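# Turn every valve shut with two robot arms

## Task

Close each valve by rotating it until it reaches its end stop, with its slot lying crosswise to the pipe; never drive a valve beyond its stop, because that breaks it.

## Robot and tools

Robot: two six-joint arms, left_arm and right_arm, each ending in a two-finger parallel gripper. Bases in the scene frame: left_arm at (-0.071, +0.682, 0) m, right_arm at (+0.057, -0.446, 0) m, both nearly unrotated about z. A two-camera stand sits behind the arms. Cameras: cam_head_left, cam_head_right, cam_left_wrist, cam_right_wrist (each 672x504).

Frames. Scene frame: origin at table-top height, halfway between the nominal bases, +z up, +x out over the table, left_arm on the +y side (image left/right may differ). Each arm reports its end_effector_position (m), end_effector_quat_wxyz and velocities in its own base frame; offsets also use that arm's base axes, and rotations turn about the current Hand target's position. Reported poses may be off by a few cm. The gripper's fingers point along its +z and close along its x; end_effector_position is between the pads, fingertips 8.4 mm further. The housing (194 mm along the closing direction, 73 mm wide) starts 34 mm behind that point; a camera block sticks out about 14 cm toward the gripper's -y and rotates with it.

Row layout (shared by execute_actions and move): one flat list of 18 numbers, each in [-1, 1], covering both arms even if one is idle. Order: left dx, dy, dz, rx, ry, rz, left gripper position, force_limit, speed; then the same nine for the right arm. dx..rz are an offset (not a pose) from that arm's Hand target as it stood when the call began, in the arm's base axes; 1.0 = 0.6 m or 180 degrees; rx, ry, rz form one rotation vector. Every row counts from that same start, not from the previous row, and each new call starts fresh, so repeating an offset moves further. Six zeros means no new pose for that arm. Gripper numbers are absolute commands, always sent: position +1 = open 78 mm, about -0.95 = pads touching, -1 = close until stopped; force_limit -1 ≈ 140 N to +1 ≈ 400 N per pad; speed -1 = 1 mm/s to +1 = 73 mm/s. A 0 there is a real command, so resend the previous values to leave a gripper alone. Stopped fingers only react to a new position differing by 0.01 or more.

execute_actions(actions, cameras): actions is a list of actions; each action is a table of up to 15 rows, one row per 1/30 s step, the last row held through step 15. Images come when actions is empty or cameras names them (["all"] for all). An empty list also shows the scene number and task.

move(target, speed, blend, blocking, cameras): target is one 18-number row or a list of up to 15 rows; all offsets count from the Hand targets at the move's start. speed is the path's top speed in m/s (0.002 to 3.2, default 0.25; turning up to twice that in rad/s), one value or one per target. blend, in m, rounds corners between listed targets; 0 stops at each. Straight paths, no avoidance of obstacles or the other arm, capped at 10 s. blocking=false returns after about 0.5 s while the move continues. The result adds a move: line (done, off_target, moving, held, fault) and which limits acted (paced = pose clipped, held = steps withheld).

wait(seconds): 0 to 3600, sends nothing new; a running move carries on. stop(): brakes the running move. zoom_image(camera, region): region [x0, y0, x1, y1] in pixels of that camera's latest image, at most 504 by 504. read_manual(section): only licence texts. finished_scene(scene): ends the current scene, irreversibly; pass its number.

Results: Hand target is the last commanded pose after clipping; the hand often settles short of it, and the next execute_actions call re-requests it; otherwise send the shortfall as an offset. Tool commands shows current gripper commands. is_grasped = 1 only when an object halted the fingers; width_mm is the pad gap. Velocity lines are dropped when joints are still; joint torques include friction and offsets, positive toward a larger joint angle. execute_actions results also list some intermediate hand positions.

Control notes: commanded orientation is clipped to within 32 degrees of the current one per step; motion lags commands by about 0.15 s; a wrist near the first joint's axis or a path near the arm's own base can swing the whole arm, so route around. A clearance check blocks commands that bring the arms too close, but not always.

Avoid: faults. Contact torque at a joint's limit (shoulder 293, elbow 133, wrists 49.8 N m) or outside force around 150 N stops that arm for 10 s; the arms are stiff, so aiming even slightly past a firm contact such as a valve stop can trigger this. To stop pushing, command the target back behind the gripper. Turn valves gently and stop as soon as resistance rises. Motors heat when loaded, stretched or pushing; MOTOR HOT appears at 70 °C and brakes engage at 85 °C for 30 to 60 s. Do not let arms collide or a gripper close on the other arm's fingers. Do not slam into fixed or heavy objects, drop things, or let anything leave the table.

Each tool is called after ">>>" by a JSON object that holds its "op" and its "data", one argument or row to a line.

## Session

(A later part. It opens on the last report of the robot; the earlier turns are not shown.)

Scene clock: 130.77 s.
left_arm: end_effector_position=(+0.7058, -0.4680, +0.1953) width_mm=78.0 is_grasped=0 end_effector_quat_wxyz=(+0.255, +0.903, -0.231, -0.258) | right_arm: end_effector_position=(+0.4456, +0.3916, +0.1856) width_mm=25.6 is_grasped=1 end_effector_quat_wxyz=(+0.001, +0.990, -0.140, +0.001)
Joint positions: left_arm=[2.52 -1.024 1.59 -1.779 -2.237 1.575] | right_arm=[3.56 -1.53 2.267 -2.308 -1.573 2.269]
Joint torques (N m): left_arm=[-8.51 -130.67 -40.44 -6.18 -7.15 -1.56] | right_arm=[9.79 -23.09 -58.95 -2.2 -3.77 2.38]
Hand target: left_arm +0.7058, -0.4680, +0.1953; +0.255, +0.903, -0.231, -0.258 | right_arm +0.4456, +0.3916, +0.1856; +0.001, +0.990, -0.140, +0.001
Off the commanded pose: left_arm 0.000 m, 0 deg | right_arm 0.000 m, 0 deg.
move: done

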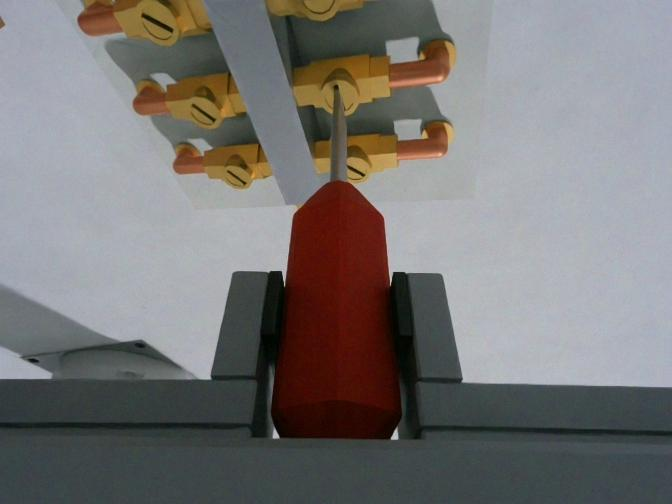

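>>> {"op": "move", "data": {
  "target": [0,0,0,0,0,0,1,-1,0.5,0,0,0,0,0,-0.0278,-0.97,-0.7,-0.6],
  "speed": 0.05
}}

>>> {"op": "move", "data": {
  "target": [0,0,0,0,0,0,1,-1,0.5,0,0,0,0,0,-0.0083,-0.97,-0.7,-0.6],
  "speed": 0.03,
  "cameras": ["cam_right_wrist"]
}}

>>> {"op": "zoom_image", "data": {
  "camera": "cam_right_wrist",
  "region": [300, 45, 380, 125]
}}

Scene clock: 132.27 s.
left_arm: end_effector_position=(+0.7058, -0.4680, +0.1953) width_mm=78.0 is_grasped=0 end_effector_quat_wxyz=(+0.255, +0.903, -0.231, -0.258) | right_arm: end_effector_position=(+0.4456, +0.3916, +0.1856) width_mm=25.6 is_grasped=1 end_effector_quat_wxyz=(+0.001, +0.983, -0.183, +0.001) end_effector_velocity=(-0.001, +0.000, -0.001) end_effector_angular_velocity=(+0.000, +0.002, -0.004)
Joint positions: left_arm=[2.52 -1.024 1.59 -1.779 -2.237 1.575] | right_arm=[3.56 -1.53 2.267 -2.308 -1.573 2.356]
Joint velocities: left_arm=[within noise] | right_arm=[0.001 0.001 0.001 0 0 0.005]
Joint torques (N m): left_arm=[-6.97 -131.01 -39.94 -6.03 -7.04 -1.42] | right_arm=[9.02 -25.6 -60.84 -1.98 -4.61 2.72]
Hand target: left_arm +0.7058, -0.4680, +0.1953; +0.255, +0.903, -0.231, -0.258 | right_arm +0.4456, +0.3916, +0.1856; +0.001, +0.983, -0.183, +0.001
Off the commanded pose: left_arm 0.000 m, 0 deg | right_arm 0.000 m, 0 deg.
move: done

Scene clock: 133.07 s.
left_arm: end_effector_position=(+0.7058, -0.4680, +0.1953) width_mm=78.0 is_grasped=0 end_effector_quat_wxyz=(+0.255, +0.903, -0.231, -0.258) | right_arm: end_effector_position=(+0.4456, +0.3916, +0.1856) width_mm=25.6 is_grasped=1 end_effector_quat_wxyz=(+0.001, +0.981, -0.195, +0.001)
Joint positions: left_arm=[2.52 -1.024 1.59 -1.779 -2.237 1.575] | right_arm=[3.56 -1.53 2.266 -2.308 -1.573 2.382]
Joint torques (N m): left_arm=[-7.41 -130.75 -40.22 -6.02 -7.35 -1.64] | right_arm=[9.59 -26.21 -60.63 -2.09 -4.43 2.7]
Hand target: left_arm +0.7058, -0.4680, +0.1953; +0.255, +0.903, -0.231, -0.258 | right_arm +0.4456, +0.3916, +0.1856; +0.001, +0.981, -0.196, +0.001
Off the commanded pose: left_arm 0.000 m, 0 deg | right_arm 0.000 m, 0 deg.
move: done

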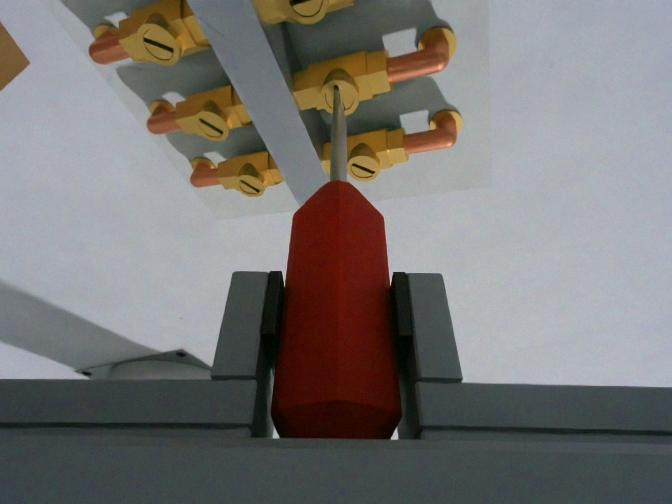

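Scaled by 6.300.

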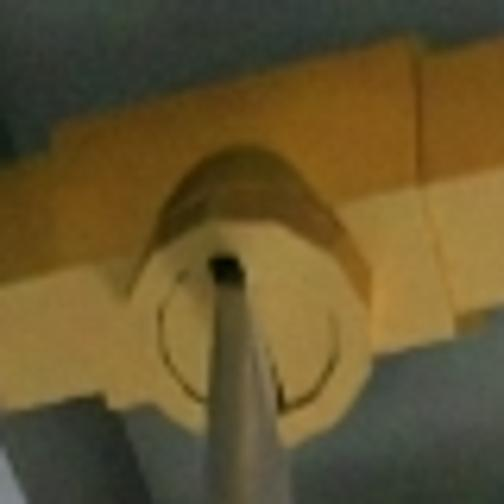

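>>> {"op": "move", "data": {
  "target": [0,0,0,0,0,0,1,-1,0.5,0,0,0,0,0,-0.0083,-0.97,-0.7,-0.6],
  "speed": 0.03
}}

>>> {"op": "move", "data": {
  "target": [0,0,0,0,0,0,1,-1,0.5,0,0,0,0,0,-0.0083,-0.97,-0.7,-0.6],
  "speed": 0.03,
  "cameras": ["cam_right_wrist"]
}}

>>> {"op": "zoom_image", "data": {
  "camera": "cam_right_wrist",
  "region": [300, 45, 380, 125]
}}

Scene clock: 134.00 s.
left_arm: end_effector_position=(+0.7058, -0.4680, +0.1953) width_mm=78.0 is_grasped=0 end_effector_quat_wxyz=(+0.255, +0.903, -0.231, -0.258) | right_arm: end_effector_position=(+0.4456, +0.3916, +0.1856) width_mm=25.6 is_grasped=1 end_effector_quat_wxyz=(+0.001, +0.978, -0.208, +0.001) end_effector_velocity=(+0.000, +0.000, -0.001) end_effector_angular_velocity=(+0.001, +0.003, -0.005)
Joint positions: left_arm=[2.52 -1.024 1.59 -1.779 -2.237 1.575] | right_arm=[3.56 -1.53 2.266 -2.308 -1.573 2.409]
Joint velocities: left_arm=[within noise] | right_arm=[0 0.002 0.001 0 0.002 0.005]
Joint torques (N m): left_arm=[-7.2 -130.96 -39.95 -6.01 -7.13 -1.51] | right_arm=[8.49 -25 -59.81 -2.42 -4.59 3.48]
Hand target: left_arm +0.7058, -0.4680, +0.1953; +0.255, +0.903, -0.231, -0.258 | right_arm +0.4456, +0.3916, +0.1856; +0.001, +0.978, -0.208, +0.001
Off the commanded pose: left_arm 0.000 m, 0 deg | right_arm 0.000 m, 0 deg.
move: done

Scene clock: 134.80 s.
left_arm: end_effector_position=(+0.7058, -0.4680, +0.1953) width_mm=78.0 is_grasped=0 end_effector_quat_wxyz=(+0.255, +0.903, -0.231, -0.258) | right_arm: end_effector_position=(+0.4456, +0.3916, +0.1856) width_mm=25.6 is_grasped=1 end_effector_quat_wxyz=(+0.001, +0.975, -0.221, +0.001)
Joint positions: left_arm=[2.52 -1.024 1.59 -1.779 -2.237 1.575] | right_arm=[3.56 -1.53 2.266 -2.308 -1.573 2.435]
Joint torques (N m): left_arm=[-6.89 -131.69 -39.41 -6.06 -7.31 -1.5] | right_arm=[8 -24.93 -60.39 -2.27 -4.71 4.93]
Hand target: left_arm +0.7058, -0.4680, +0.1953; +0.255, +0.903, -0.231, -0.258 | right_arm +0.4456, +0.3916, +0.1856; +0.001, +0.975, -0.221, +0.001
Off the commanded pose: left_arm 0.000 m, 0 deg | right_arm 0.000 m, 0 deg.
move: done

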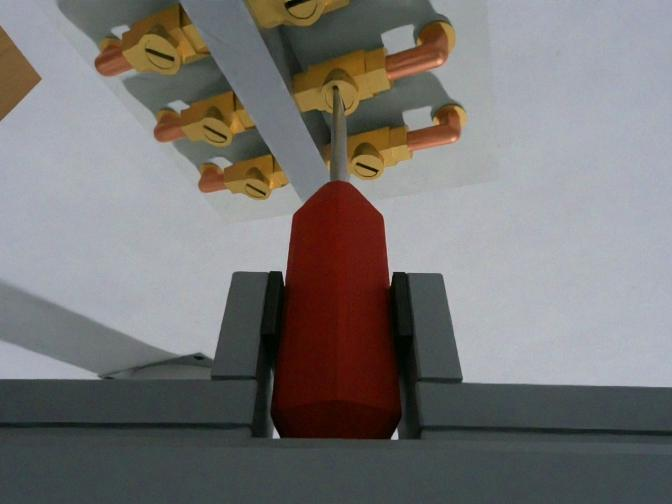

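Scaled by 6.300.

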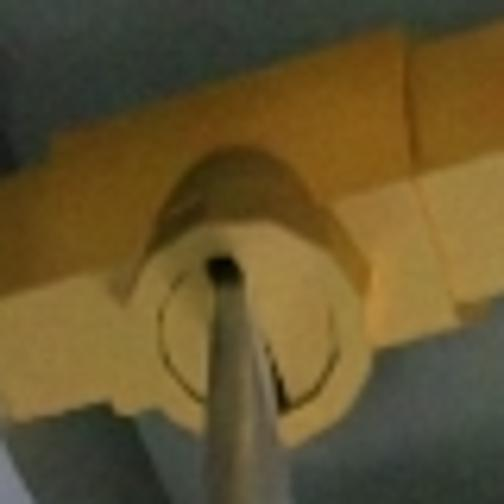

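>>> {"op": "move", "data": {
  "target": [
    [0,0,0,0,0,0,1,-1,0.5,0,0,0,0,0,0.011,-0.97,-0.7,-0.6],
    [0,0,0,0,0,0,1,-1,0.5,0,0,0.04,0,0,0.011,-0.97,-0.7,-0.6]
  ],
  "speed": 0.08,
  "cameras": ["cam_right_wrist"]
}}

>>> {"op": "zoom_image", "data": {
  "camera": "cam_right_wrist",
  "region": [200, 0, 400, 160]
}}

Scene clock: 136.30 s.
left_arm: end_effector_position=(+0.7058, -0.4680, +0.1953) width_mm=78.0 is_grasped=0 end_effector_quat_wxyz=(+0.255, +0.903, -0.231, -0.258) | right_arm: end_effector_position=(+0.4456, +0.3916, +0.2095) width_mm=25.6 is_grasped=1 end_effector_quat_wxyz=(+0.001, +0.979, -0.204, +0.001)
Joint positions: left_arm=[2.52 -1.024 1.59 -1.779 -2.237 1.575] | right_arm=[3.56 -1.563 2.245 -2.254 -1.573 2.4]
Joint torques (N m): left_arm=[-7.48 -130.64 -39.56 -6.14 -7.37 -1.63] | right_arm=[3.06 -48.6 -67.84 -2.2 4.04 -3.93]
Hand target: left_arm +0.7058, -0.4680, +0.1953; +0.255, +0.903, -0.231, -0.258 | right_arm +0.4456, +0.3916, +0.2096; +0.001, +0.979, -0.204, +0.001
Off the commanded pose: left_arm 0.000 m, 0 deg | right_arm 0.000 m, 0 deg.
move: done

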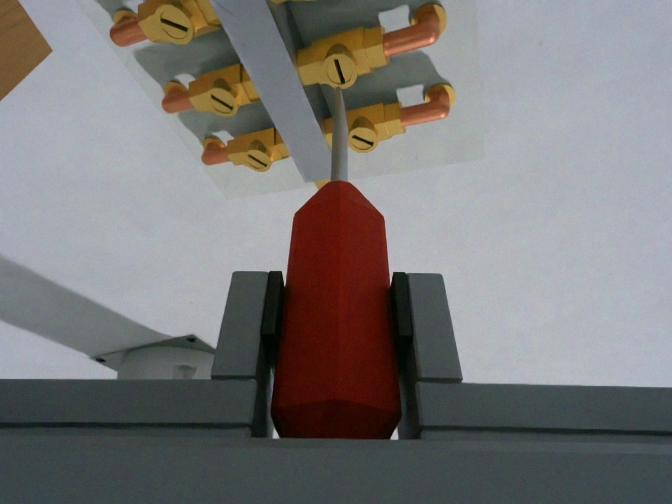

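Scaled by 2.520.

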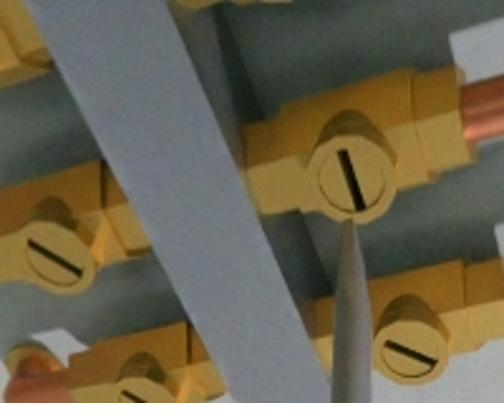

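>>> {"op": "move", "data": {
  "target": [
    [0,0,0,0,0,0,1,-1,0.5,0,0,0.03,0,0,0.1,-0.97,-0.7,-0.6],
    [0,0,0,0,0,0,1,-1,0.5,-0.126,-0.0277,0.0,0,0,0.6315,-0.97,-0.7,-0.6]
  ],
  "speed": 0.3,
  "cameras": ["cam_right_wrist"]
}}

>>> {"op": "zoom_image", "data": {
  "camera": "cam_right_wrist",
  "region": [220, 20, 340, 140]
}}

>>> {"op": "zoom_image", "data": {
  "camera": "cam_right_wrist",
  "region": [340, 20, 460, 140]
}}

>>> {"op": "move", "data": {
  "target": [0,0,0,0,0,0,1,-1,0.5,0,0.13,0,0,0,0,-0.97,-0.7,-0.6],
  "speed": 0.3,
  "cameras": ["cam_right_wrist"]
}}

>>> {"op": "zoom_image", "data": {
  "camera": "cam_right_wrist",
  "region": [220, 20, 340, 140]
}}

>>> {"op": "zoom_image", "data": {
  "camera": "cam_right_wrist",
  "region": [340, 20, 460, 140]
}}

>>> {"op": "move", "data": {
  "target": [0,0,0,0,0,0,1,-1,0.5,0,0.13,0,0,0,0,-0.97,-0.7,-0.6],
  "speed": 0.3,
  "cameras": ["cam_right_wrist"]
}}

>>> {"op": "zoom_image", "data": {
  "camera": "cam_right_wrist",
  "region": [220, 20, 340, 140]
}}

>>> {"op": "zoom_image", "data": {
  "camera": "cam_right_wrist",
  "region": [340, 20, 460, 140]
}}

Scene clock: 141.67 s.
left_arm: end_effector_position=(+0.7058, -0.4680, +0.1953) width_mm=78.0 is_grasped=0 end_effector_quat_wxyz=(+0.255, +0.903, -0.231, -0.258) | right_arm: end_effector_position=(+0.3700, +0.3751, +0.2096) width_mm=25.6 is_grasped=1 end_effector_quat_wxyz=(+0.000, +0.707, +0.708, +0.001)
Joint positions: left_arm=[2.52 -1.024 1.59 -1.779 -2.237 1.575] | right_arm=[3.589 -1.683 2.357 -2.247 -1.569 0.446]
Joint torques (N m): left_arm=[-6.9 -129.05 -40.13 -6.15 -7.16 -1.19] | right_arm=[4.95 -40.91 -52.8 -5.1 4.23 -4.7]
Hand target: left_arm +0.7058, -0.4680, +0.1953; +0.255, +0.903, -0.231, -0.258 | right_arm +0.3700, +0.3750, +0.2096; +0.000, +0.706, +0.708, +0.001
Off the commanded pose: left_arm 0.000 m, 0 deg | right_arm 0.000 m, 0 deg.
move: done

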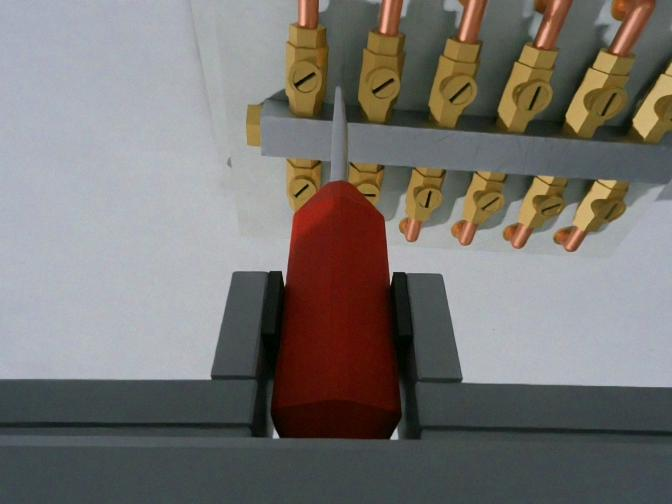

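Scaled by 4.200.

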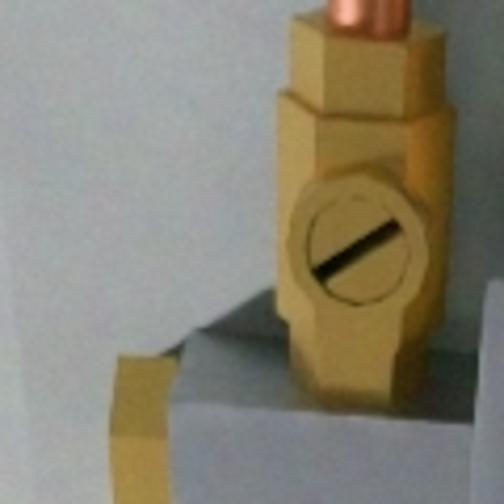

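Scaled by 4.200.

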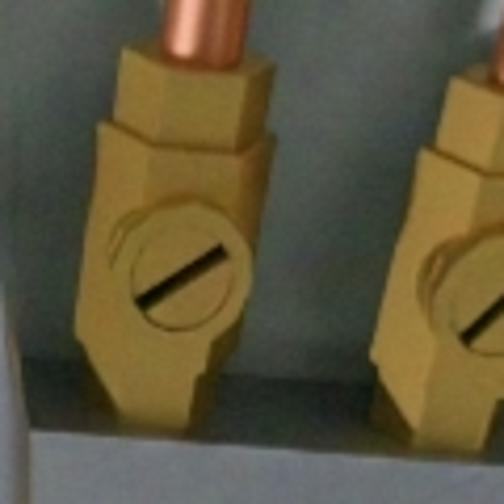

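Scene clock: 142.60 s.
left_arm: end_effector_position=(+0.7058, -0.4680, +0.1953) width_mm=78.0 is_grasped=0 end_effector_quat_wxyz=(+0.255, +0.903, -0.231, -0.258) | right_arm: end_effector_position=(+0.3700, +0.4528, +0.2096) width_mm=25.6 is_grasped=1 end_effector_quat_wxyz=(+0.000, +0.706, +0.708, +0.001) end_effector_velocity=(+0.000, +0.003, +0.000) end_effector_angular_velocity=(-0.001, -0.001, +0.002)
Joint positions: left_arm=[2.52 -1.024 1.59 -1.779 -2.237 1.575] | right_arm=[3.718 -1.578 2.261 -2.256 -1.57 0.575]
Joint velocities: left_arm=[within noise] | right_arm=[0.005 0.003 -0.003 0 -0.001 0.003]
Joint torques (N m): left_arm=[-6.35 -131.12 -39.59 -6.08 -7.02 -1.5] | right_arm=[11.5 -29.39 -68.3 -5.06 -3.32 2.16]
Hand target: left_arm +0.7058, -0.4680, +0.1953; +0.255, +0.903, -0.231, -0.258 | right_arm +0.3700, +0.4530, +0.2096; +0.000, +0.706, +0.708, +0.001
Off the commanded pose: left_arm 0.000 m, 0 deg | right_arm 0.000 m, 0 deg.
move: done

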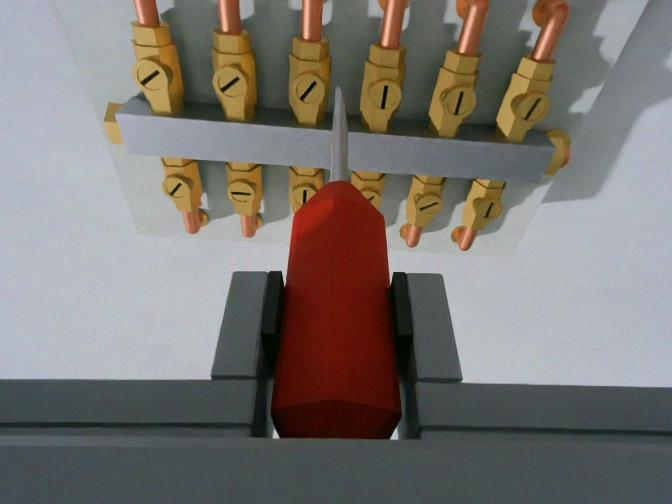

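Scaled by 4.200.

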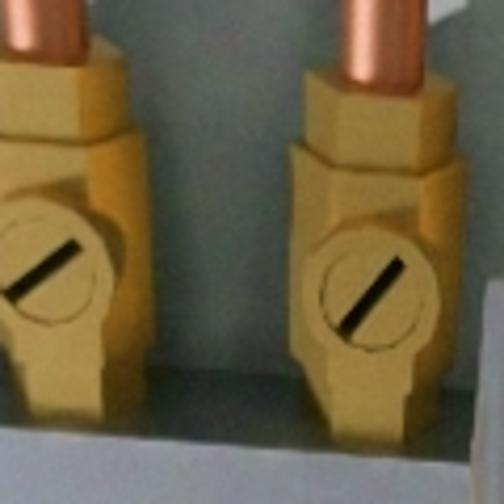

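Scaled by 4.200.

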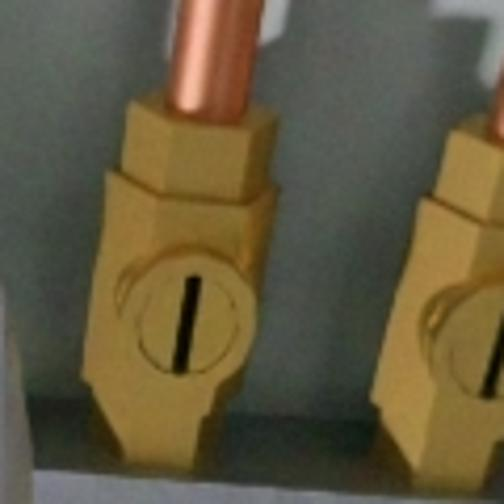

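Scene clock: 143.53 s.
left_arm: end_effector_position=(+0.7058, -0.4680, +0.1953) width_mm=78.0 is_grasped=0 end_effector_quat_wxyz=(+0.255, +0.903, -0.231, -0.258) | right_arm: end_effector_position=(+0.3700, +0.5308, +0.2096) width_mm=25.6 is_grasped=1 end_effector_quat_wxyz=(+0.000, +0.706, +0.708, +0.001)
Joint positions: left_arm=[2.52 -1.024 1.59 -1.779 -2.237 1.575] | right_arm=[3.825 -1.476 2.152 -2.25 -1.57 0.682]
Joint torques (N m): left_arm=[-5.79 -130.59 -39.92 -5.98 -7.09 -1.52] | right_arm=[11.66 -36.94 -67.95 -2.43 -3.31 1.82]
Hand target: left_arm +0.7058, -0.4680, +0.1953; +0.255, +0.903, -0.231, -0.258 | right_arm +0.3700, +0.5310, +0.2096; +0.000, +0.706, +0.708, +0.001
Off the commanded pose: left_arm 0.000 m, 0 deg | right_arm 0.000 m, 0 deg.
move: done

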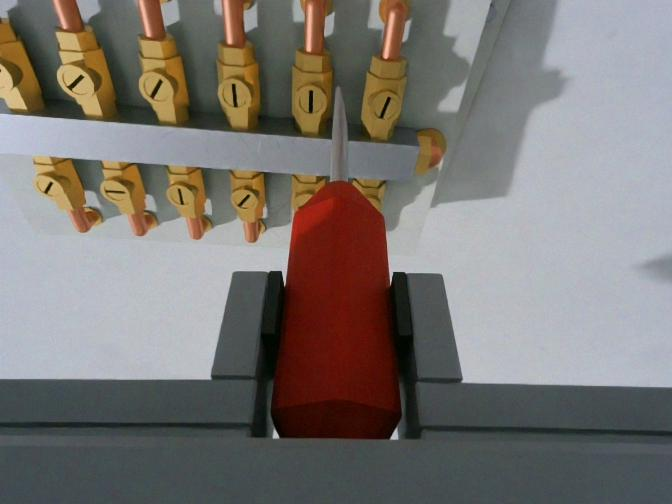

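Scaled by 4.200.

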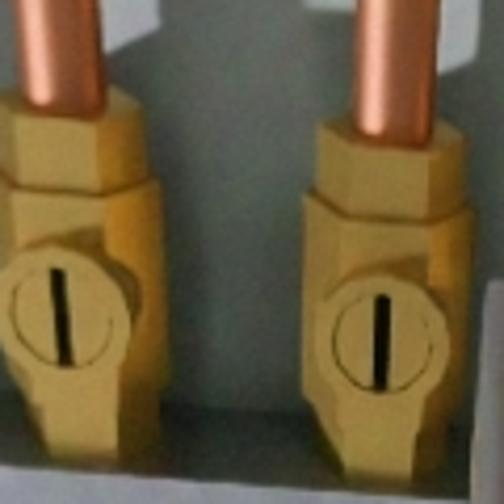

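Scaled by 4.200.

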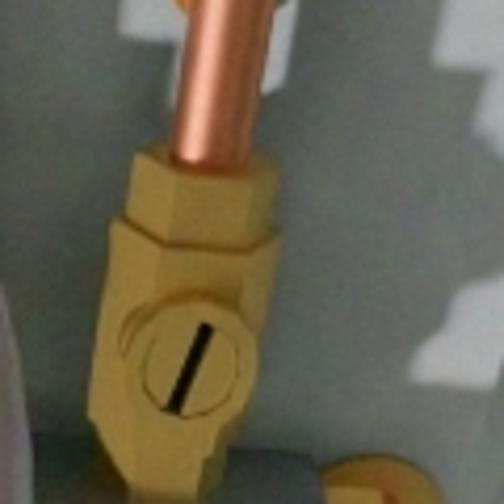

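>>> {"op": "zoom_image", "data": {
  "camera": "cam_right_wrist",
  "region": [365, 85, 405, 125]
}}

>>> {"op": "zoom_image", "data": {
  "camera": "cam_right_wrist",
  "region": [290, 80, 330, 120]
}}

>>> {"op": "zoom_image", "data": {
  "camera": "cam_right_wrist",
  "region": [215, 75, 255, 115]
}}

>>> {"op": "zoom_image", "data": {
  "camera": "cam_right_wrist",
  "region": [140, 70, 180, 110]
}}

>>> {"op": "zoom_image", "data": {
  "camera": "cam_right_wrist",
  "region": [55, 60, 95, 100]
}}

Scaled by 12.600.

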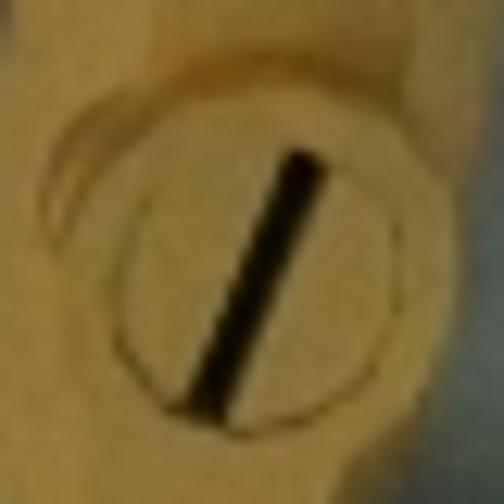

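Scaled by 12.600.

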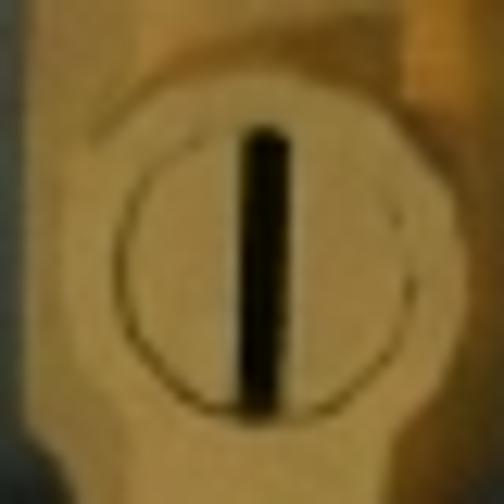

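Scaled by 12.600.

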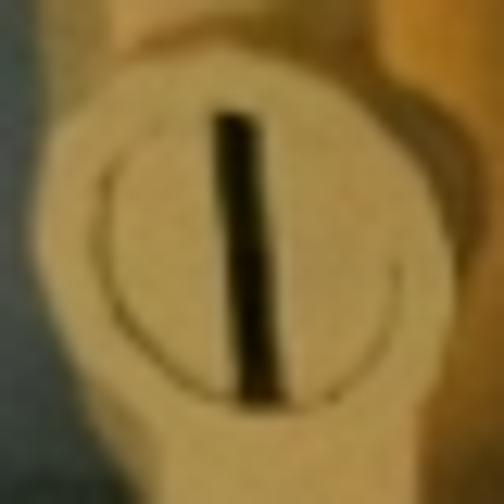

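Scaled by 12.600.

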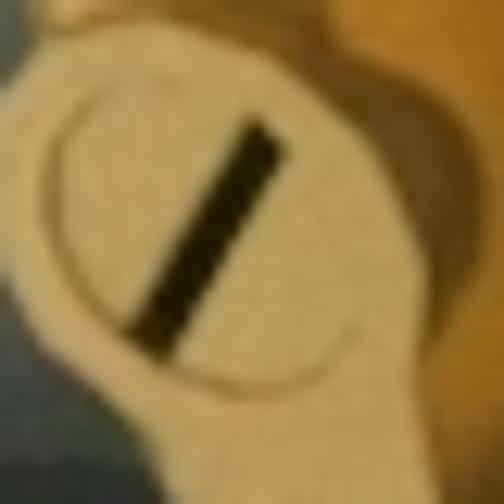

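Scaled by 12.600.

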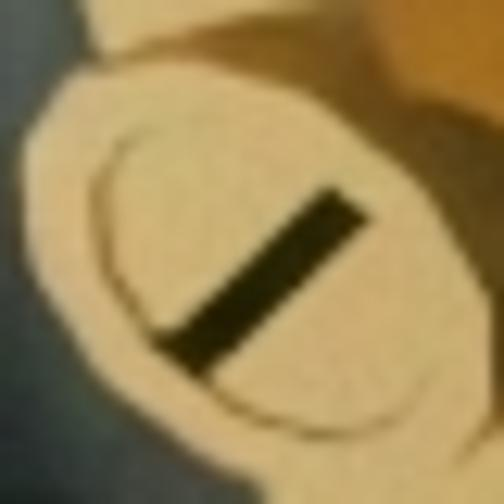

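>>> {"op": "move", "data": {
  "target": [0,0,0,0,0,0,1,-1,0.5,0,-0.195,0,0,0,0,-0.97,-0.7,-0.6],
  "speed": 0.3,
  "cameras": ["cam_right_wrist"]
}}

>>> {"op": "zoom_image", "data": {
  "camera": "cam_right_wrist",
  "region": [230, 50, 330, 110]
}}

>>> {"op": "zoom_image", "data": {
  "camera": "cam_right_wrist",
  "region": [345, 55, 445, 115]
}}

Scene clock: 145.07 s.
left_arm: end_effector_position=(+0.7058, -0.4680, +0.1953) width_mm=78.0 is_grasped=0 end_effector_quat_wxyz=(+0.255, +0.903, -0.231, -0.258) | right_arm: end_effector_position=(+0.3700, +0.4142, +0.2096) width_mm=25.6 is_grasped=1 end_effector_quat_wxyz=(+0.000, +0.706, +0.708, +0.001)
Joint positions: left_arm=[2.52 -1.024 1.59 -1.779 -2.237 1.575] | right_arm=[3.657 -1.63 2.31 -2.253 -1.569 0.514]
Joint torques (N m): left_arm=[-7.35 -130.19 -40.43 -6.15 -7.15 -1.36] | right_arm=[-4.59 -43.78 -51.06 -2.15 4.22 -4.35]
Hand target: left_arm +0.7058, -0.4680, +0.1953; +0.255, +0.903, -0.231, -0.258 | right_arm +0.3700, +0.4140, +0.2096; +0.000, +0.706, +0.708, +0.001
Off the commanded pose: left_arm 0.000 m, 0 deg | right_arm 0.000 m, 0 deg.
move: done

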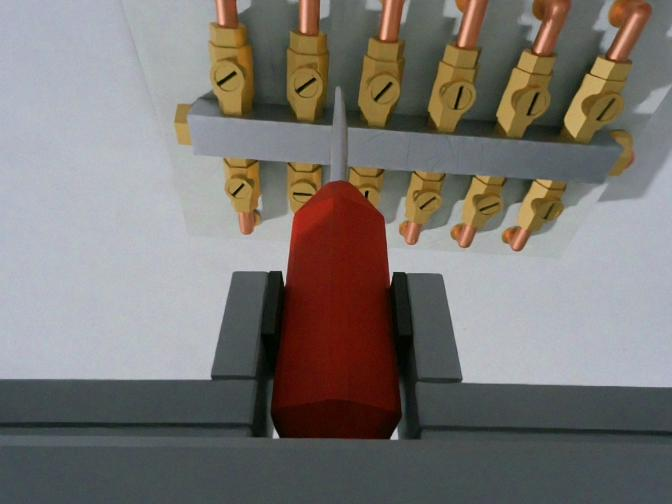

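Scaled by 5.040.

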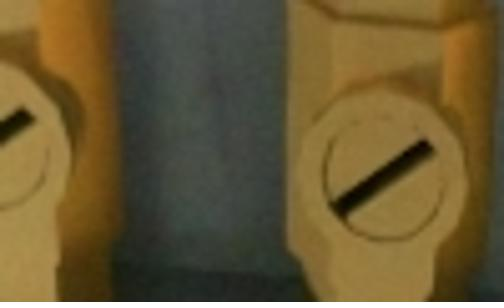

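Scaled by 5.040.

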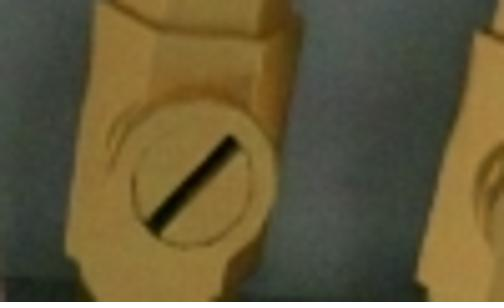

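>>> {"op": "zoom_image", "data": {
  "camera": "cam_right_wrist",
  "region": [208, 55, 248, 95]
}}

>>> {"op": "zoom_image", "data": {
  "camera": "cam_right_wrist",
  "region": [287, 64, 327, 104]
}}

>>> {"op": "zoom_image", "data": {
  "camera": "cam_right_wrist",
  "region": [363, 70, 403, 110]
}}

>>> {"op": "zoom_image", "data": {
  "camera": "cam_right_wrist",
  "region": [439, 76, 479, 116]
}}

>>> {"op": "zoom_image", "data": {
  "camera": "cam_right_wrist",
  "region": [511, 81, 551, 121]
}}

>>> {"op": "zoom_image", "data": {
  "camera": "cam_right_wrist",
  "region": [584, 88, 624, 128]
}}

Scaled by 12.600.

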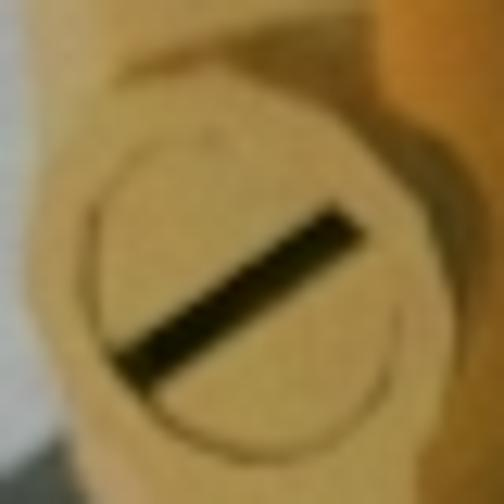

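Scaled by 12.600.

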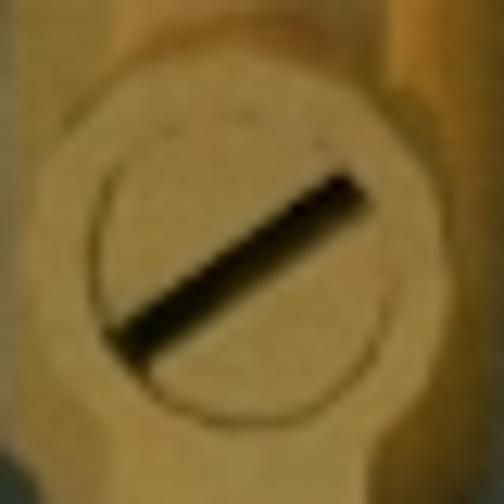

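Scaled by 12.600.

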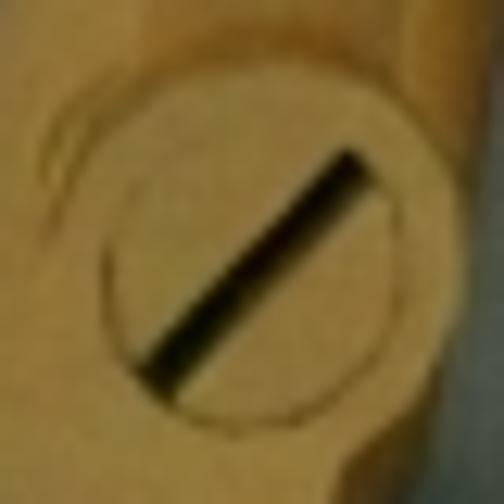

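Scaled by 12.600.

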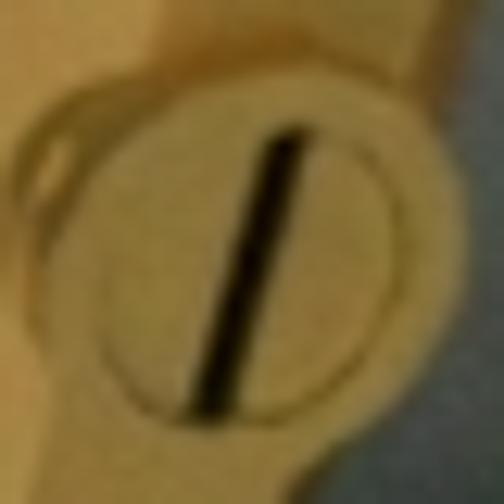

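Scaled by 12.600.

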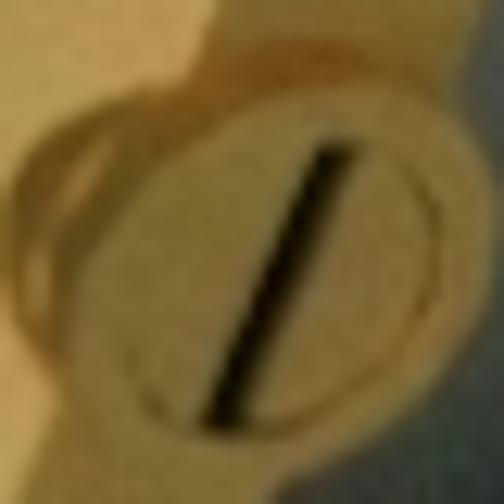

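Scaled by 12.600.

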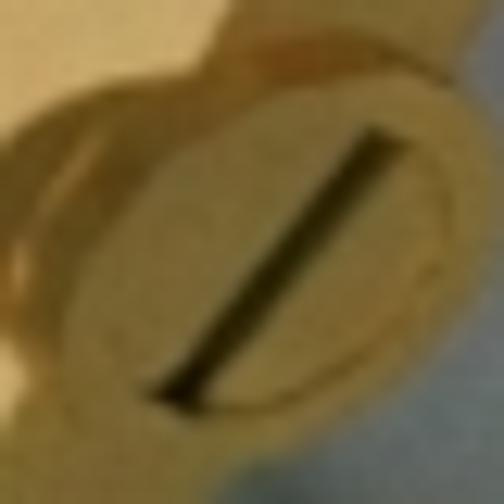

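>>> {"op": "move", "data": {
  "target": [0,0,0,0,0,0,1,-1,0.5,0.0192,-0.0283,-0.0243,0,0,-0.4,-0.97,-0.7,-0.6],
  "speed": 0.4,
  "cameras": ["cam_right_wrist"]
}}

>>> {"op": "zoom_image", "data": {
  "camera": "cam_right_wrist",
  "region": [310, 50, 370, 110]
}}

Scene clock: 149.20 s.
left_arm: end_effector_position=(+0.7058, -0.4680, +0.1953) width_mm=78.0 is_grasped=0 end_effector_quat_wxyz=(+0.255, +0.903, -0.231, -0.258) | right_arm: end_effector_position=(+0.3815, +0.3970, +0.1951) width_mm=25.6 is_grasped=1 end_effector_quat_wxyz=(+0.000, +0.988, +0.157, +0.001)
Joint positions: left_arm=[2.52 -1.024 1.59 -1.779 -2.237 1.575] | right_arm=[3.619 -1.617 2.332 -2.287 -1.572 1.732]
Joint torques (N m): left_arm=[-5.91 -131.09 -40.21 -6.12 -6.85 -1.36] | right_arm=[-7.5 -23.85 -51.13 -5.25 -2.97 1.98]
Hand target: left_arm +0.7058, -0.4680, +0.1953; +0.255, +0.903, -0.231, -0.258 | right_arm +0.3815, +0.3970, +0.1950; +0.000, +0.988, +0.157, +0.001
Off the commanded pose: left_arm 0.000 m, 0 deg | right_arm 0.000 m, 0 deg.
move: done

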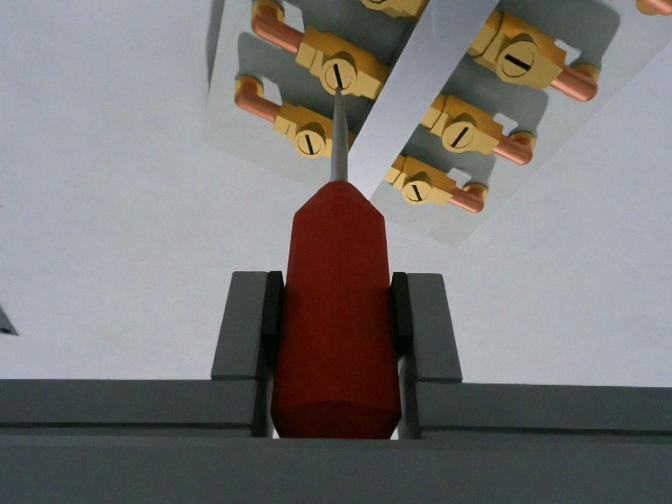

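Scaled by 8.400.

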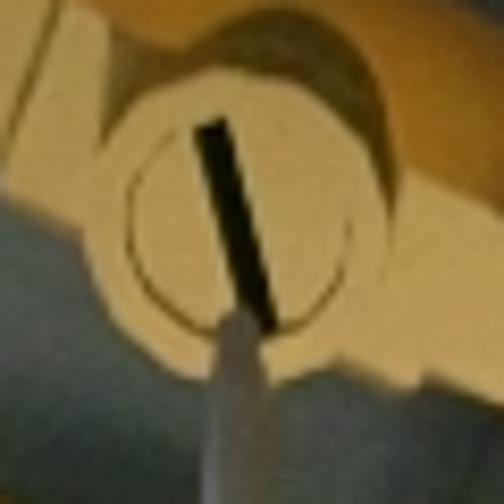

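>>> {"op": "move", "data": {
  "target": [0,0,0,0,0,0,1,-1,0.5,-0.0020,0.0012,-0.0267,0,0,0,-0.97,-0.7,-0.6],
  "speed": 0.08,
  "cameras": ["cam_right_wrist"]
}}

>>> {"op": "zoom_image", "data": {
  "camera": "cam_right_wrist",
  "region": [310, 55, 370, 115]
}}

Scene clock: 150.17 s.
left_arm: end_effector_position=(+0.7058, -0.4680, +0.1953) width_mm=78.0 is_grasped=0 end_effector_quat_wxyz=(+0.255, +0.903, -0.231, -0.258) | right_arm: end_effector_position=(+0.3803, +0.3978, +0.1792) width_mm=25.6 is_grasped=1 end_effector_quat_wxyz=(+0.000, +0.988, +0.157, +0.001)
Joint positions: left_arm=[2.52 -1.024 1.59 -1.779 -2.237 1.575] | right_arm=[3.622 -1.594 2.347 -2.326 -1.572 1.735]
Joint torques (N m): left_arm=[-6.29 -130.99 -39.34 -5.88 -6.7 -1.68] | right_arm=[11.23 -26.81 -48.78 -5.1 -2.63 2.1]
Hand target: left_arm +0.7058, -0.4680, +0.1953; +0.255, +0.903, -0.231, -0.258 | right_arm +0.3803, +0.3978, +0.1790; +0.000, +0.988, +0.157, +0.001
Off the commanded pose: left_arm 0.000 m, 0 deg | right_arm 0.000 m, 0 deg.
move: done

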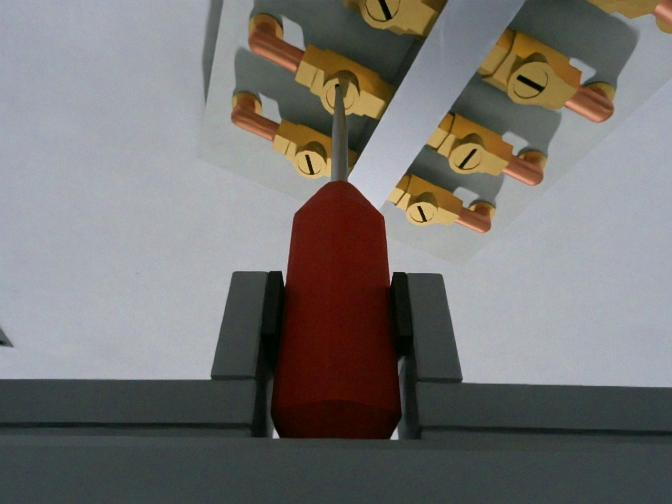

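Scaled by 8.400.

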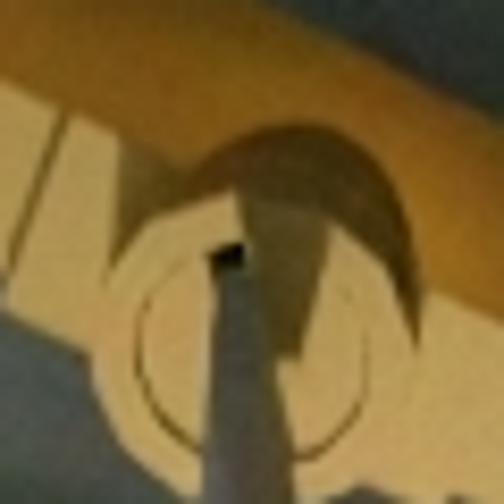

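>>> {"op": "move", "data": {
  "target": [0,0,0,0,0,0,1,-1,0.5,0,0,-0.002,0,0,0,-0.97,-0.7,-0.6],
  "speed": 0.015
}}

>>> {"op": "move", "data": {
  "target": [0,0,0,0,0,0,1,-1,0.5,0,0,-0.0012,0,0,0,-0.97,-0.7,-0.6],
  "speed": 0.015,
  "cameras": ["cam_right_wrist"]
}}

>>> {"op": "zoom_image", "data": {
  "camera": "cam_right_wrist",
  "region": [310, 55, 370, 115]
}}

Scene clock: 150.83 s.
left_arm: end_effector_position=(+0.7058, -0.4680, +0.1953) width_mm=78.0 is_grasped=0 end_effector_quat_wxyz=(+0.255, +0.903, -0.231, -0.258) | right_arm: end_effector_position=(+0.3803, +0.3978, +0.1779) width_mm=25.6 is_grasped=1 end_effector_quat_wxyz=(+0.000, +0.988, +0.157, +0.001)
Joint positions: left_arm=[2.52 -1.024 1.59 -1.779 -2.237 1.575] | right_arm=[3.622 -1.592 2.348 -2.329 -1.572 1.735]
Joint torques (N m): left_arm=[-5.76 -129.99 -40.29 -6 -6.81 -1.4] | right_arm=[12.57 -25.37 -48.69 -5.37 -2.32 2.25]
Hand target: left_arm +0.7058, -0.4680, +0.1953; +0.255, +0.903, -0.231, -0.258 | right_arm +0.3803, +0.3978, +0.1778; +0.000, +0.988, +0.157, +0.001
Off the commanded pose: left_arm 0.000 m, 0 deg | right_arm 0.000 m, 0 deg.
move: done

Scene clock: 151.33 s.
left_arm: end_effector_position=(+0.7058, -0.4680, +0.1953) width_mm=78.0 is_grasped=0 end_effector_quat_wxyz=(+0.255, +0.903, -0.231, -0.258) | right_arm: end_effector_position=(+0.3804, +0.3978, +0.1772) width_mm=25.6 is_grasped=1 end_effector_quat_wxyz=(+0.000, +0.988, +0.157, +0.001)
Joint positions: left_arm=[2.52 -1.024 1.59 -1.779 -2.237 1.575] | right_arm=[3.622 -1.59 2.348 -2.331 -1.572 1.735]
Joint torques (N m): left_arm=[-6.27 -130.08 -39.66 -5.94 -6.8 -1.43] | right_arm=[10.55 -16.3 -36.88 -3.95 -2.39 2.03]
Hand target: left_arm +0.7058, -0.4680, +0.1953; +0.255, +0.903, -0.231, -0.258 | right_arm +0.3803, +0.3978, +0.1771; +0.000, +0.988, +0.157, +0.001
Off the commanded pose: left_arm 0.000 m, 0 deg | right_arm 0.000 m, 0 deg.
move: done

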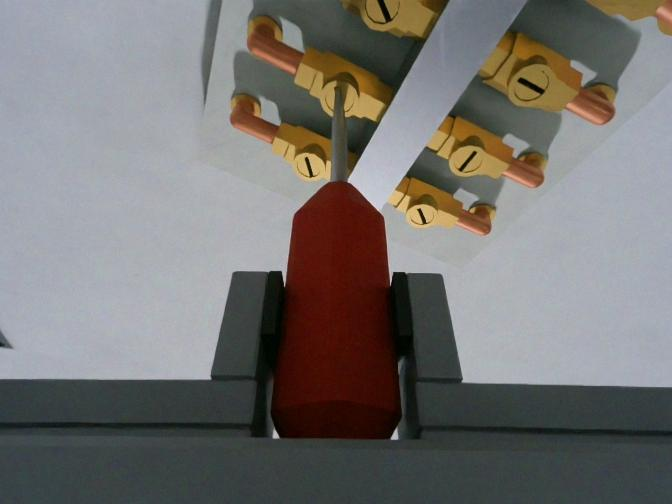

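Scaled by 8.400.

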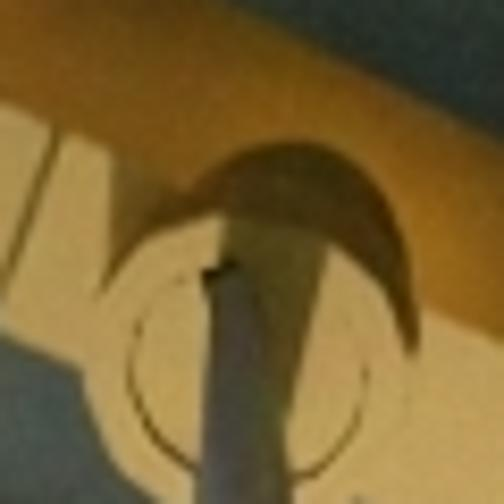

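>>> {"op": "move", "data": {
  "target": [
    [0,0,0,0,0,0,1,-1,0.5,0,0,0.05,0,0,0,-0.97,-0.7,-0.6],
    [0,0,0,0,0,0,1,-1,0.5,0.1,0.03,0.0633,0,0,0.4,-0.97,-0.7,-0.6]
  ],
  "speed": 0.3,
  "cameras": ["cam_right_wrist"]
}}

>>> {"op": "zoom_image", "data": {
  "camera": "cam_right_wrist",
  "region": [220, 50, 340, 130]
}}

>>> {"op": "zoom_image", "data": {
  "camera": "cam_right_wrist",
  "region": [340, 50, 460, 130]
}}

Scene clock: 154.97 s.
left_arm: end_effector_position=(+0.7058, -0.4680, +0.1953) width_mm=78.0 is_grasped=0 end_effector_quat_wxyz=(+0.255, +0.903, -0.231, -0.258) | right_arm: end_effector_position=(+0.4403, +0.4158, +0.2151) width_mm=25.6 is_grasped=1 end_effector_quat_wxyz=(+0.000, +0.707, +0.708, +0.001)
Joint positions: left_arm=[2.52 -1.024 1.59 -1.779 -2.237 1.575] | right_arm=[3.6 -1.55 2.22 -2.243 -1.569 0.457]
Joint torques (N m): left_arm=[-6.51 -130.86 -39.52 -6.02 -6.73 -1.46] | right_arm=[-7.44 -32.36 -68.98 -2.49 4.32 -3.96]
Hand target: left_arm +0.7058, -0.4680, +0.1953; +0.255, +0.903, -0.231, -0.258 | right_arm +0.4403, +0.4158, +0.2151; +0.000, +0.706, +0.708, +0.001
Off the commanded pose: left_arm 0.000 m, 0 deg | right_arm 0.000 m, 0 deg.
move: done

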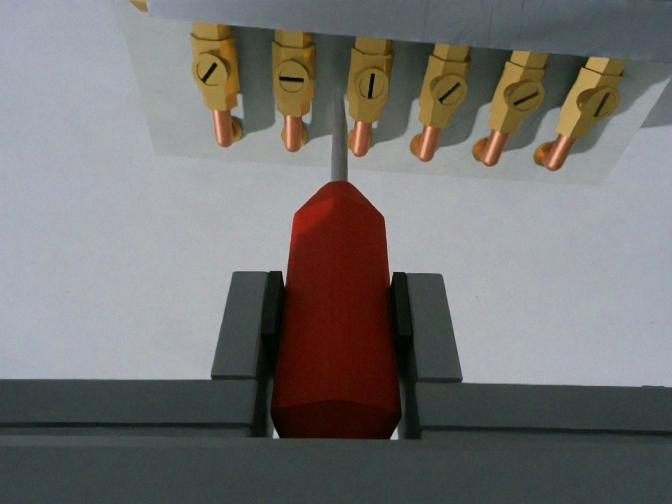

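Scaled by 4.200.

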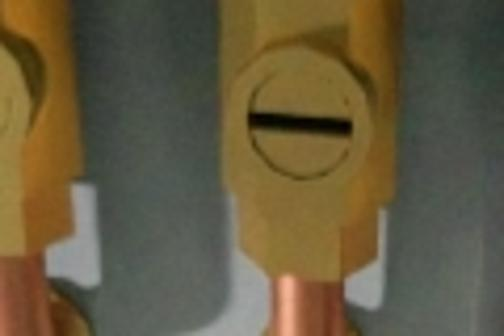

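Scaled by 4.200.

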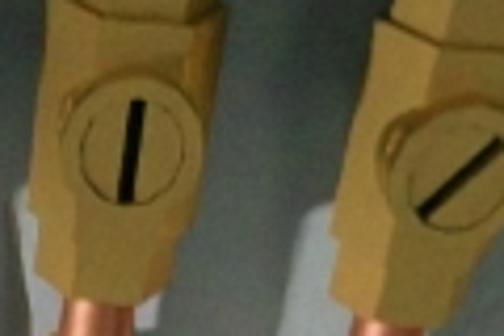

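>>> {"op": "zoom_image", "data": {
  "camera": "cam_right_wrist",
  "region": [190, 50, 230, 90]
}}

>>> {"op": "zoom_image", "data": {
  "camera": "cam_right_wrist",
  "region": [271, 58, 311, 98]
}}

>>> {"op": "zoom_image", "data": {
  "camera": "cam_right_wrist",
  "region": [352, 65, 392, 105]
}}

>>> {"op": "zoom_image", "data": {
  "camera": "cam_right_wrist",
  "region": [430, 70, 470, 110]
}}

>>> {"op": "zoom_image", "data": {
  "camera": "cam_right_wrist",
  "region": [503, 76, 543, 116]
}}

>>> {"op": "zoom_image", "data": {
  "camera": "cam_right_wrist",
  "region": [580, 82, 620, 122]
}}

Scaled by 12.600.

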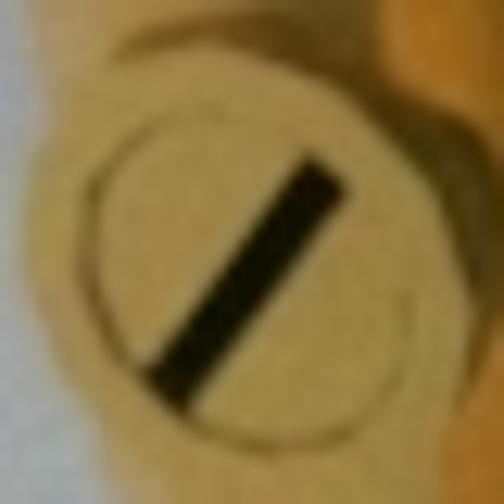

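Scaled by 12.600.

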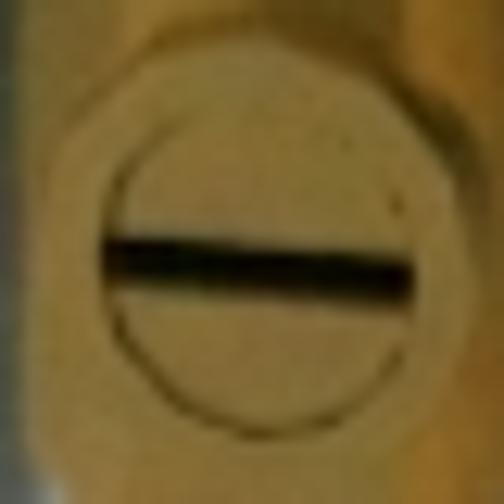

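Scaled by 12.600.

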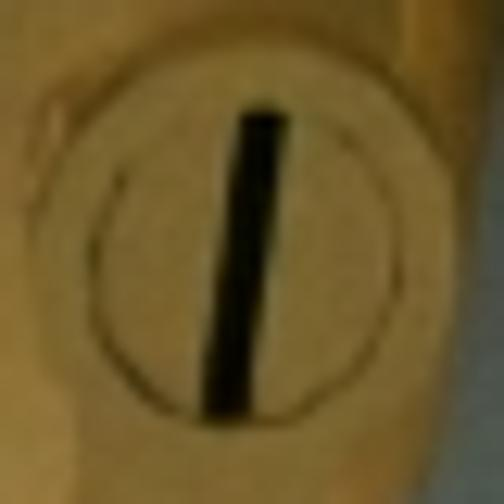

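Scaled by 12.600.

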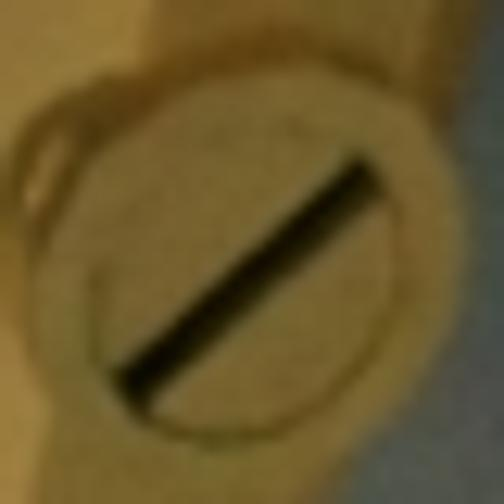

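Scaled by 12.600.

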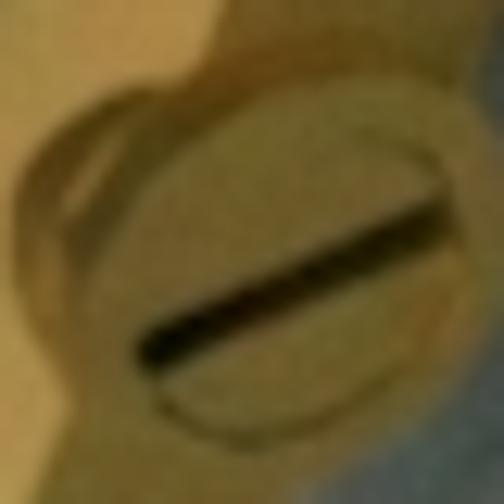

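Scaled by 12.600.

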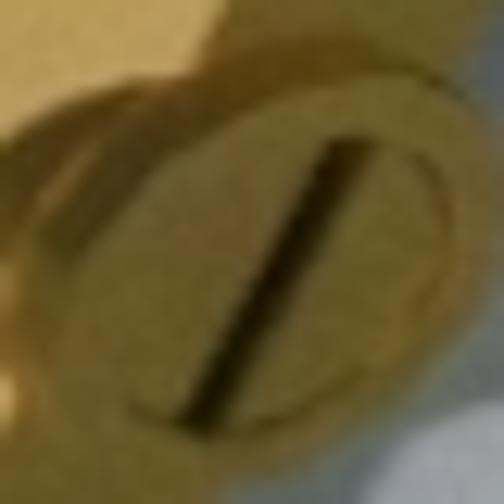

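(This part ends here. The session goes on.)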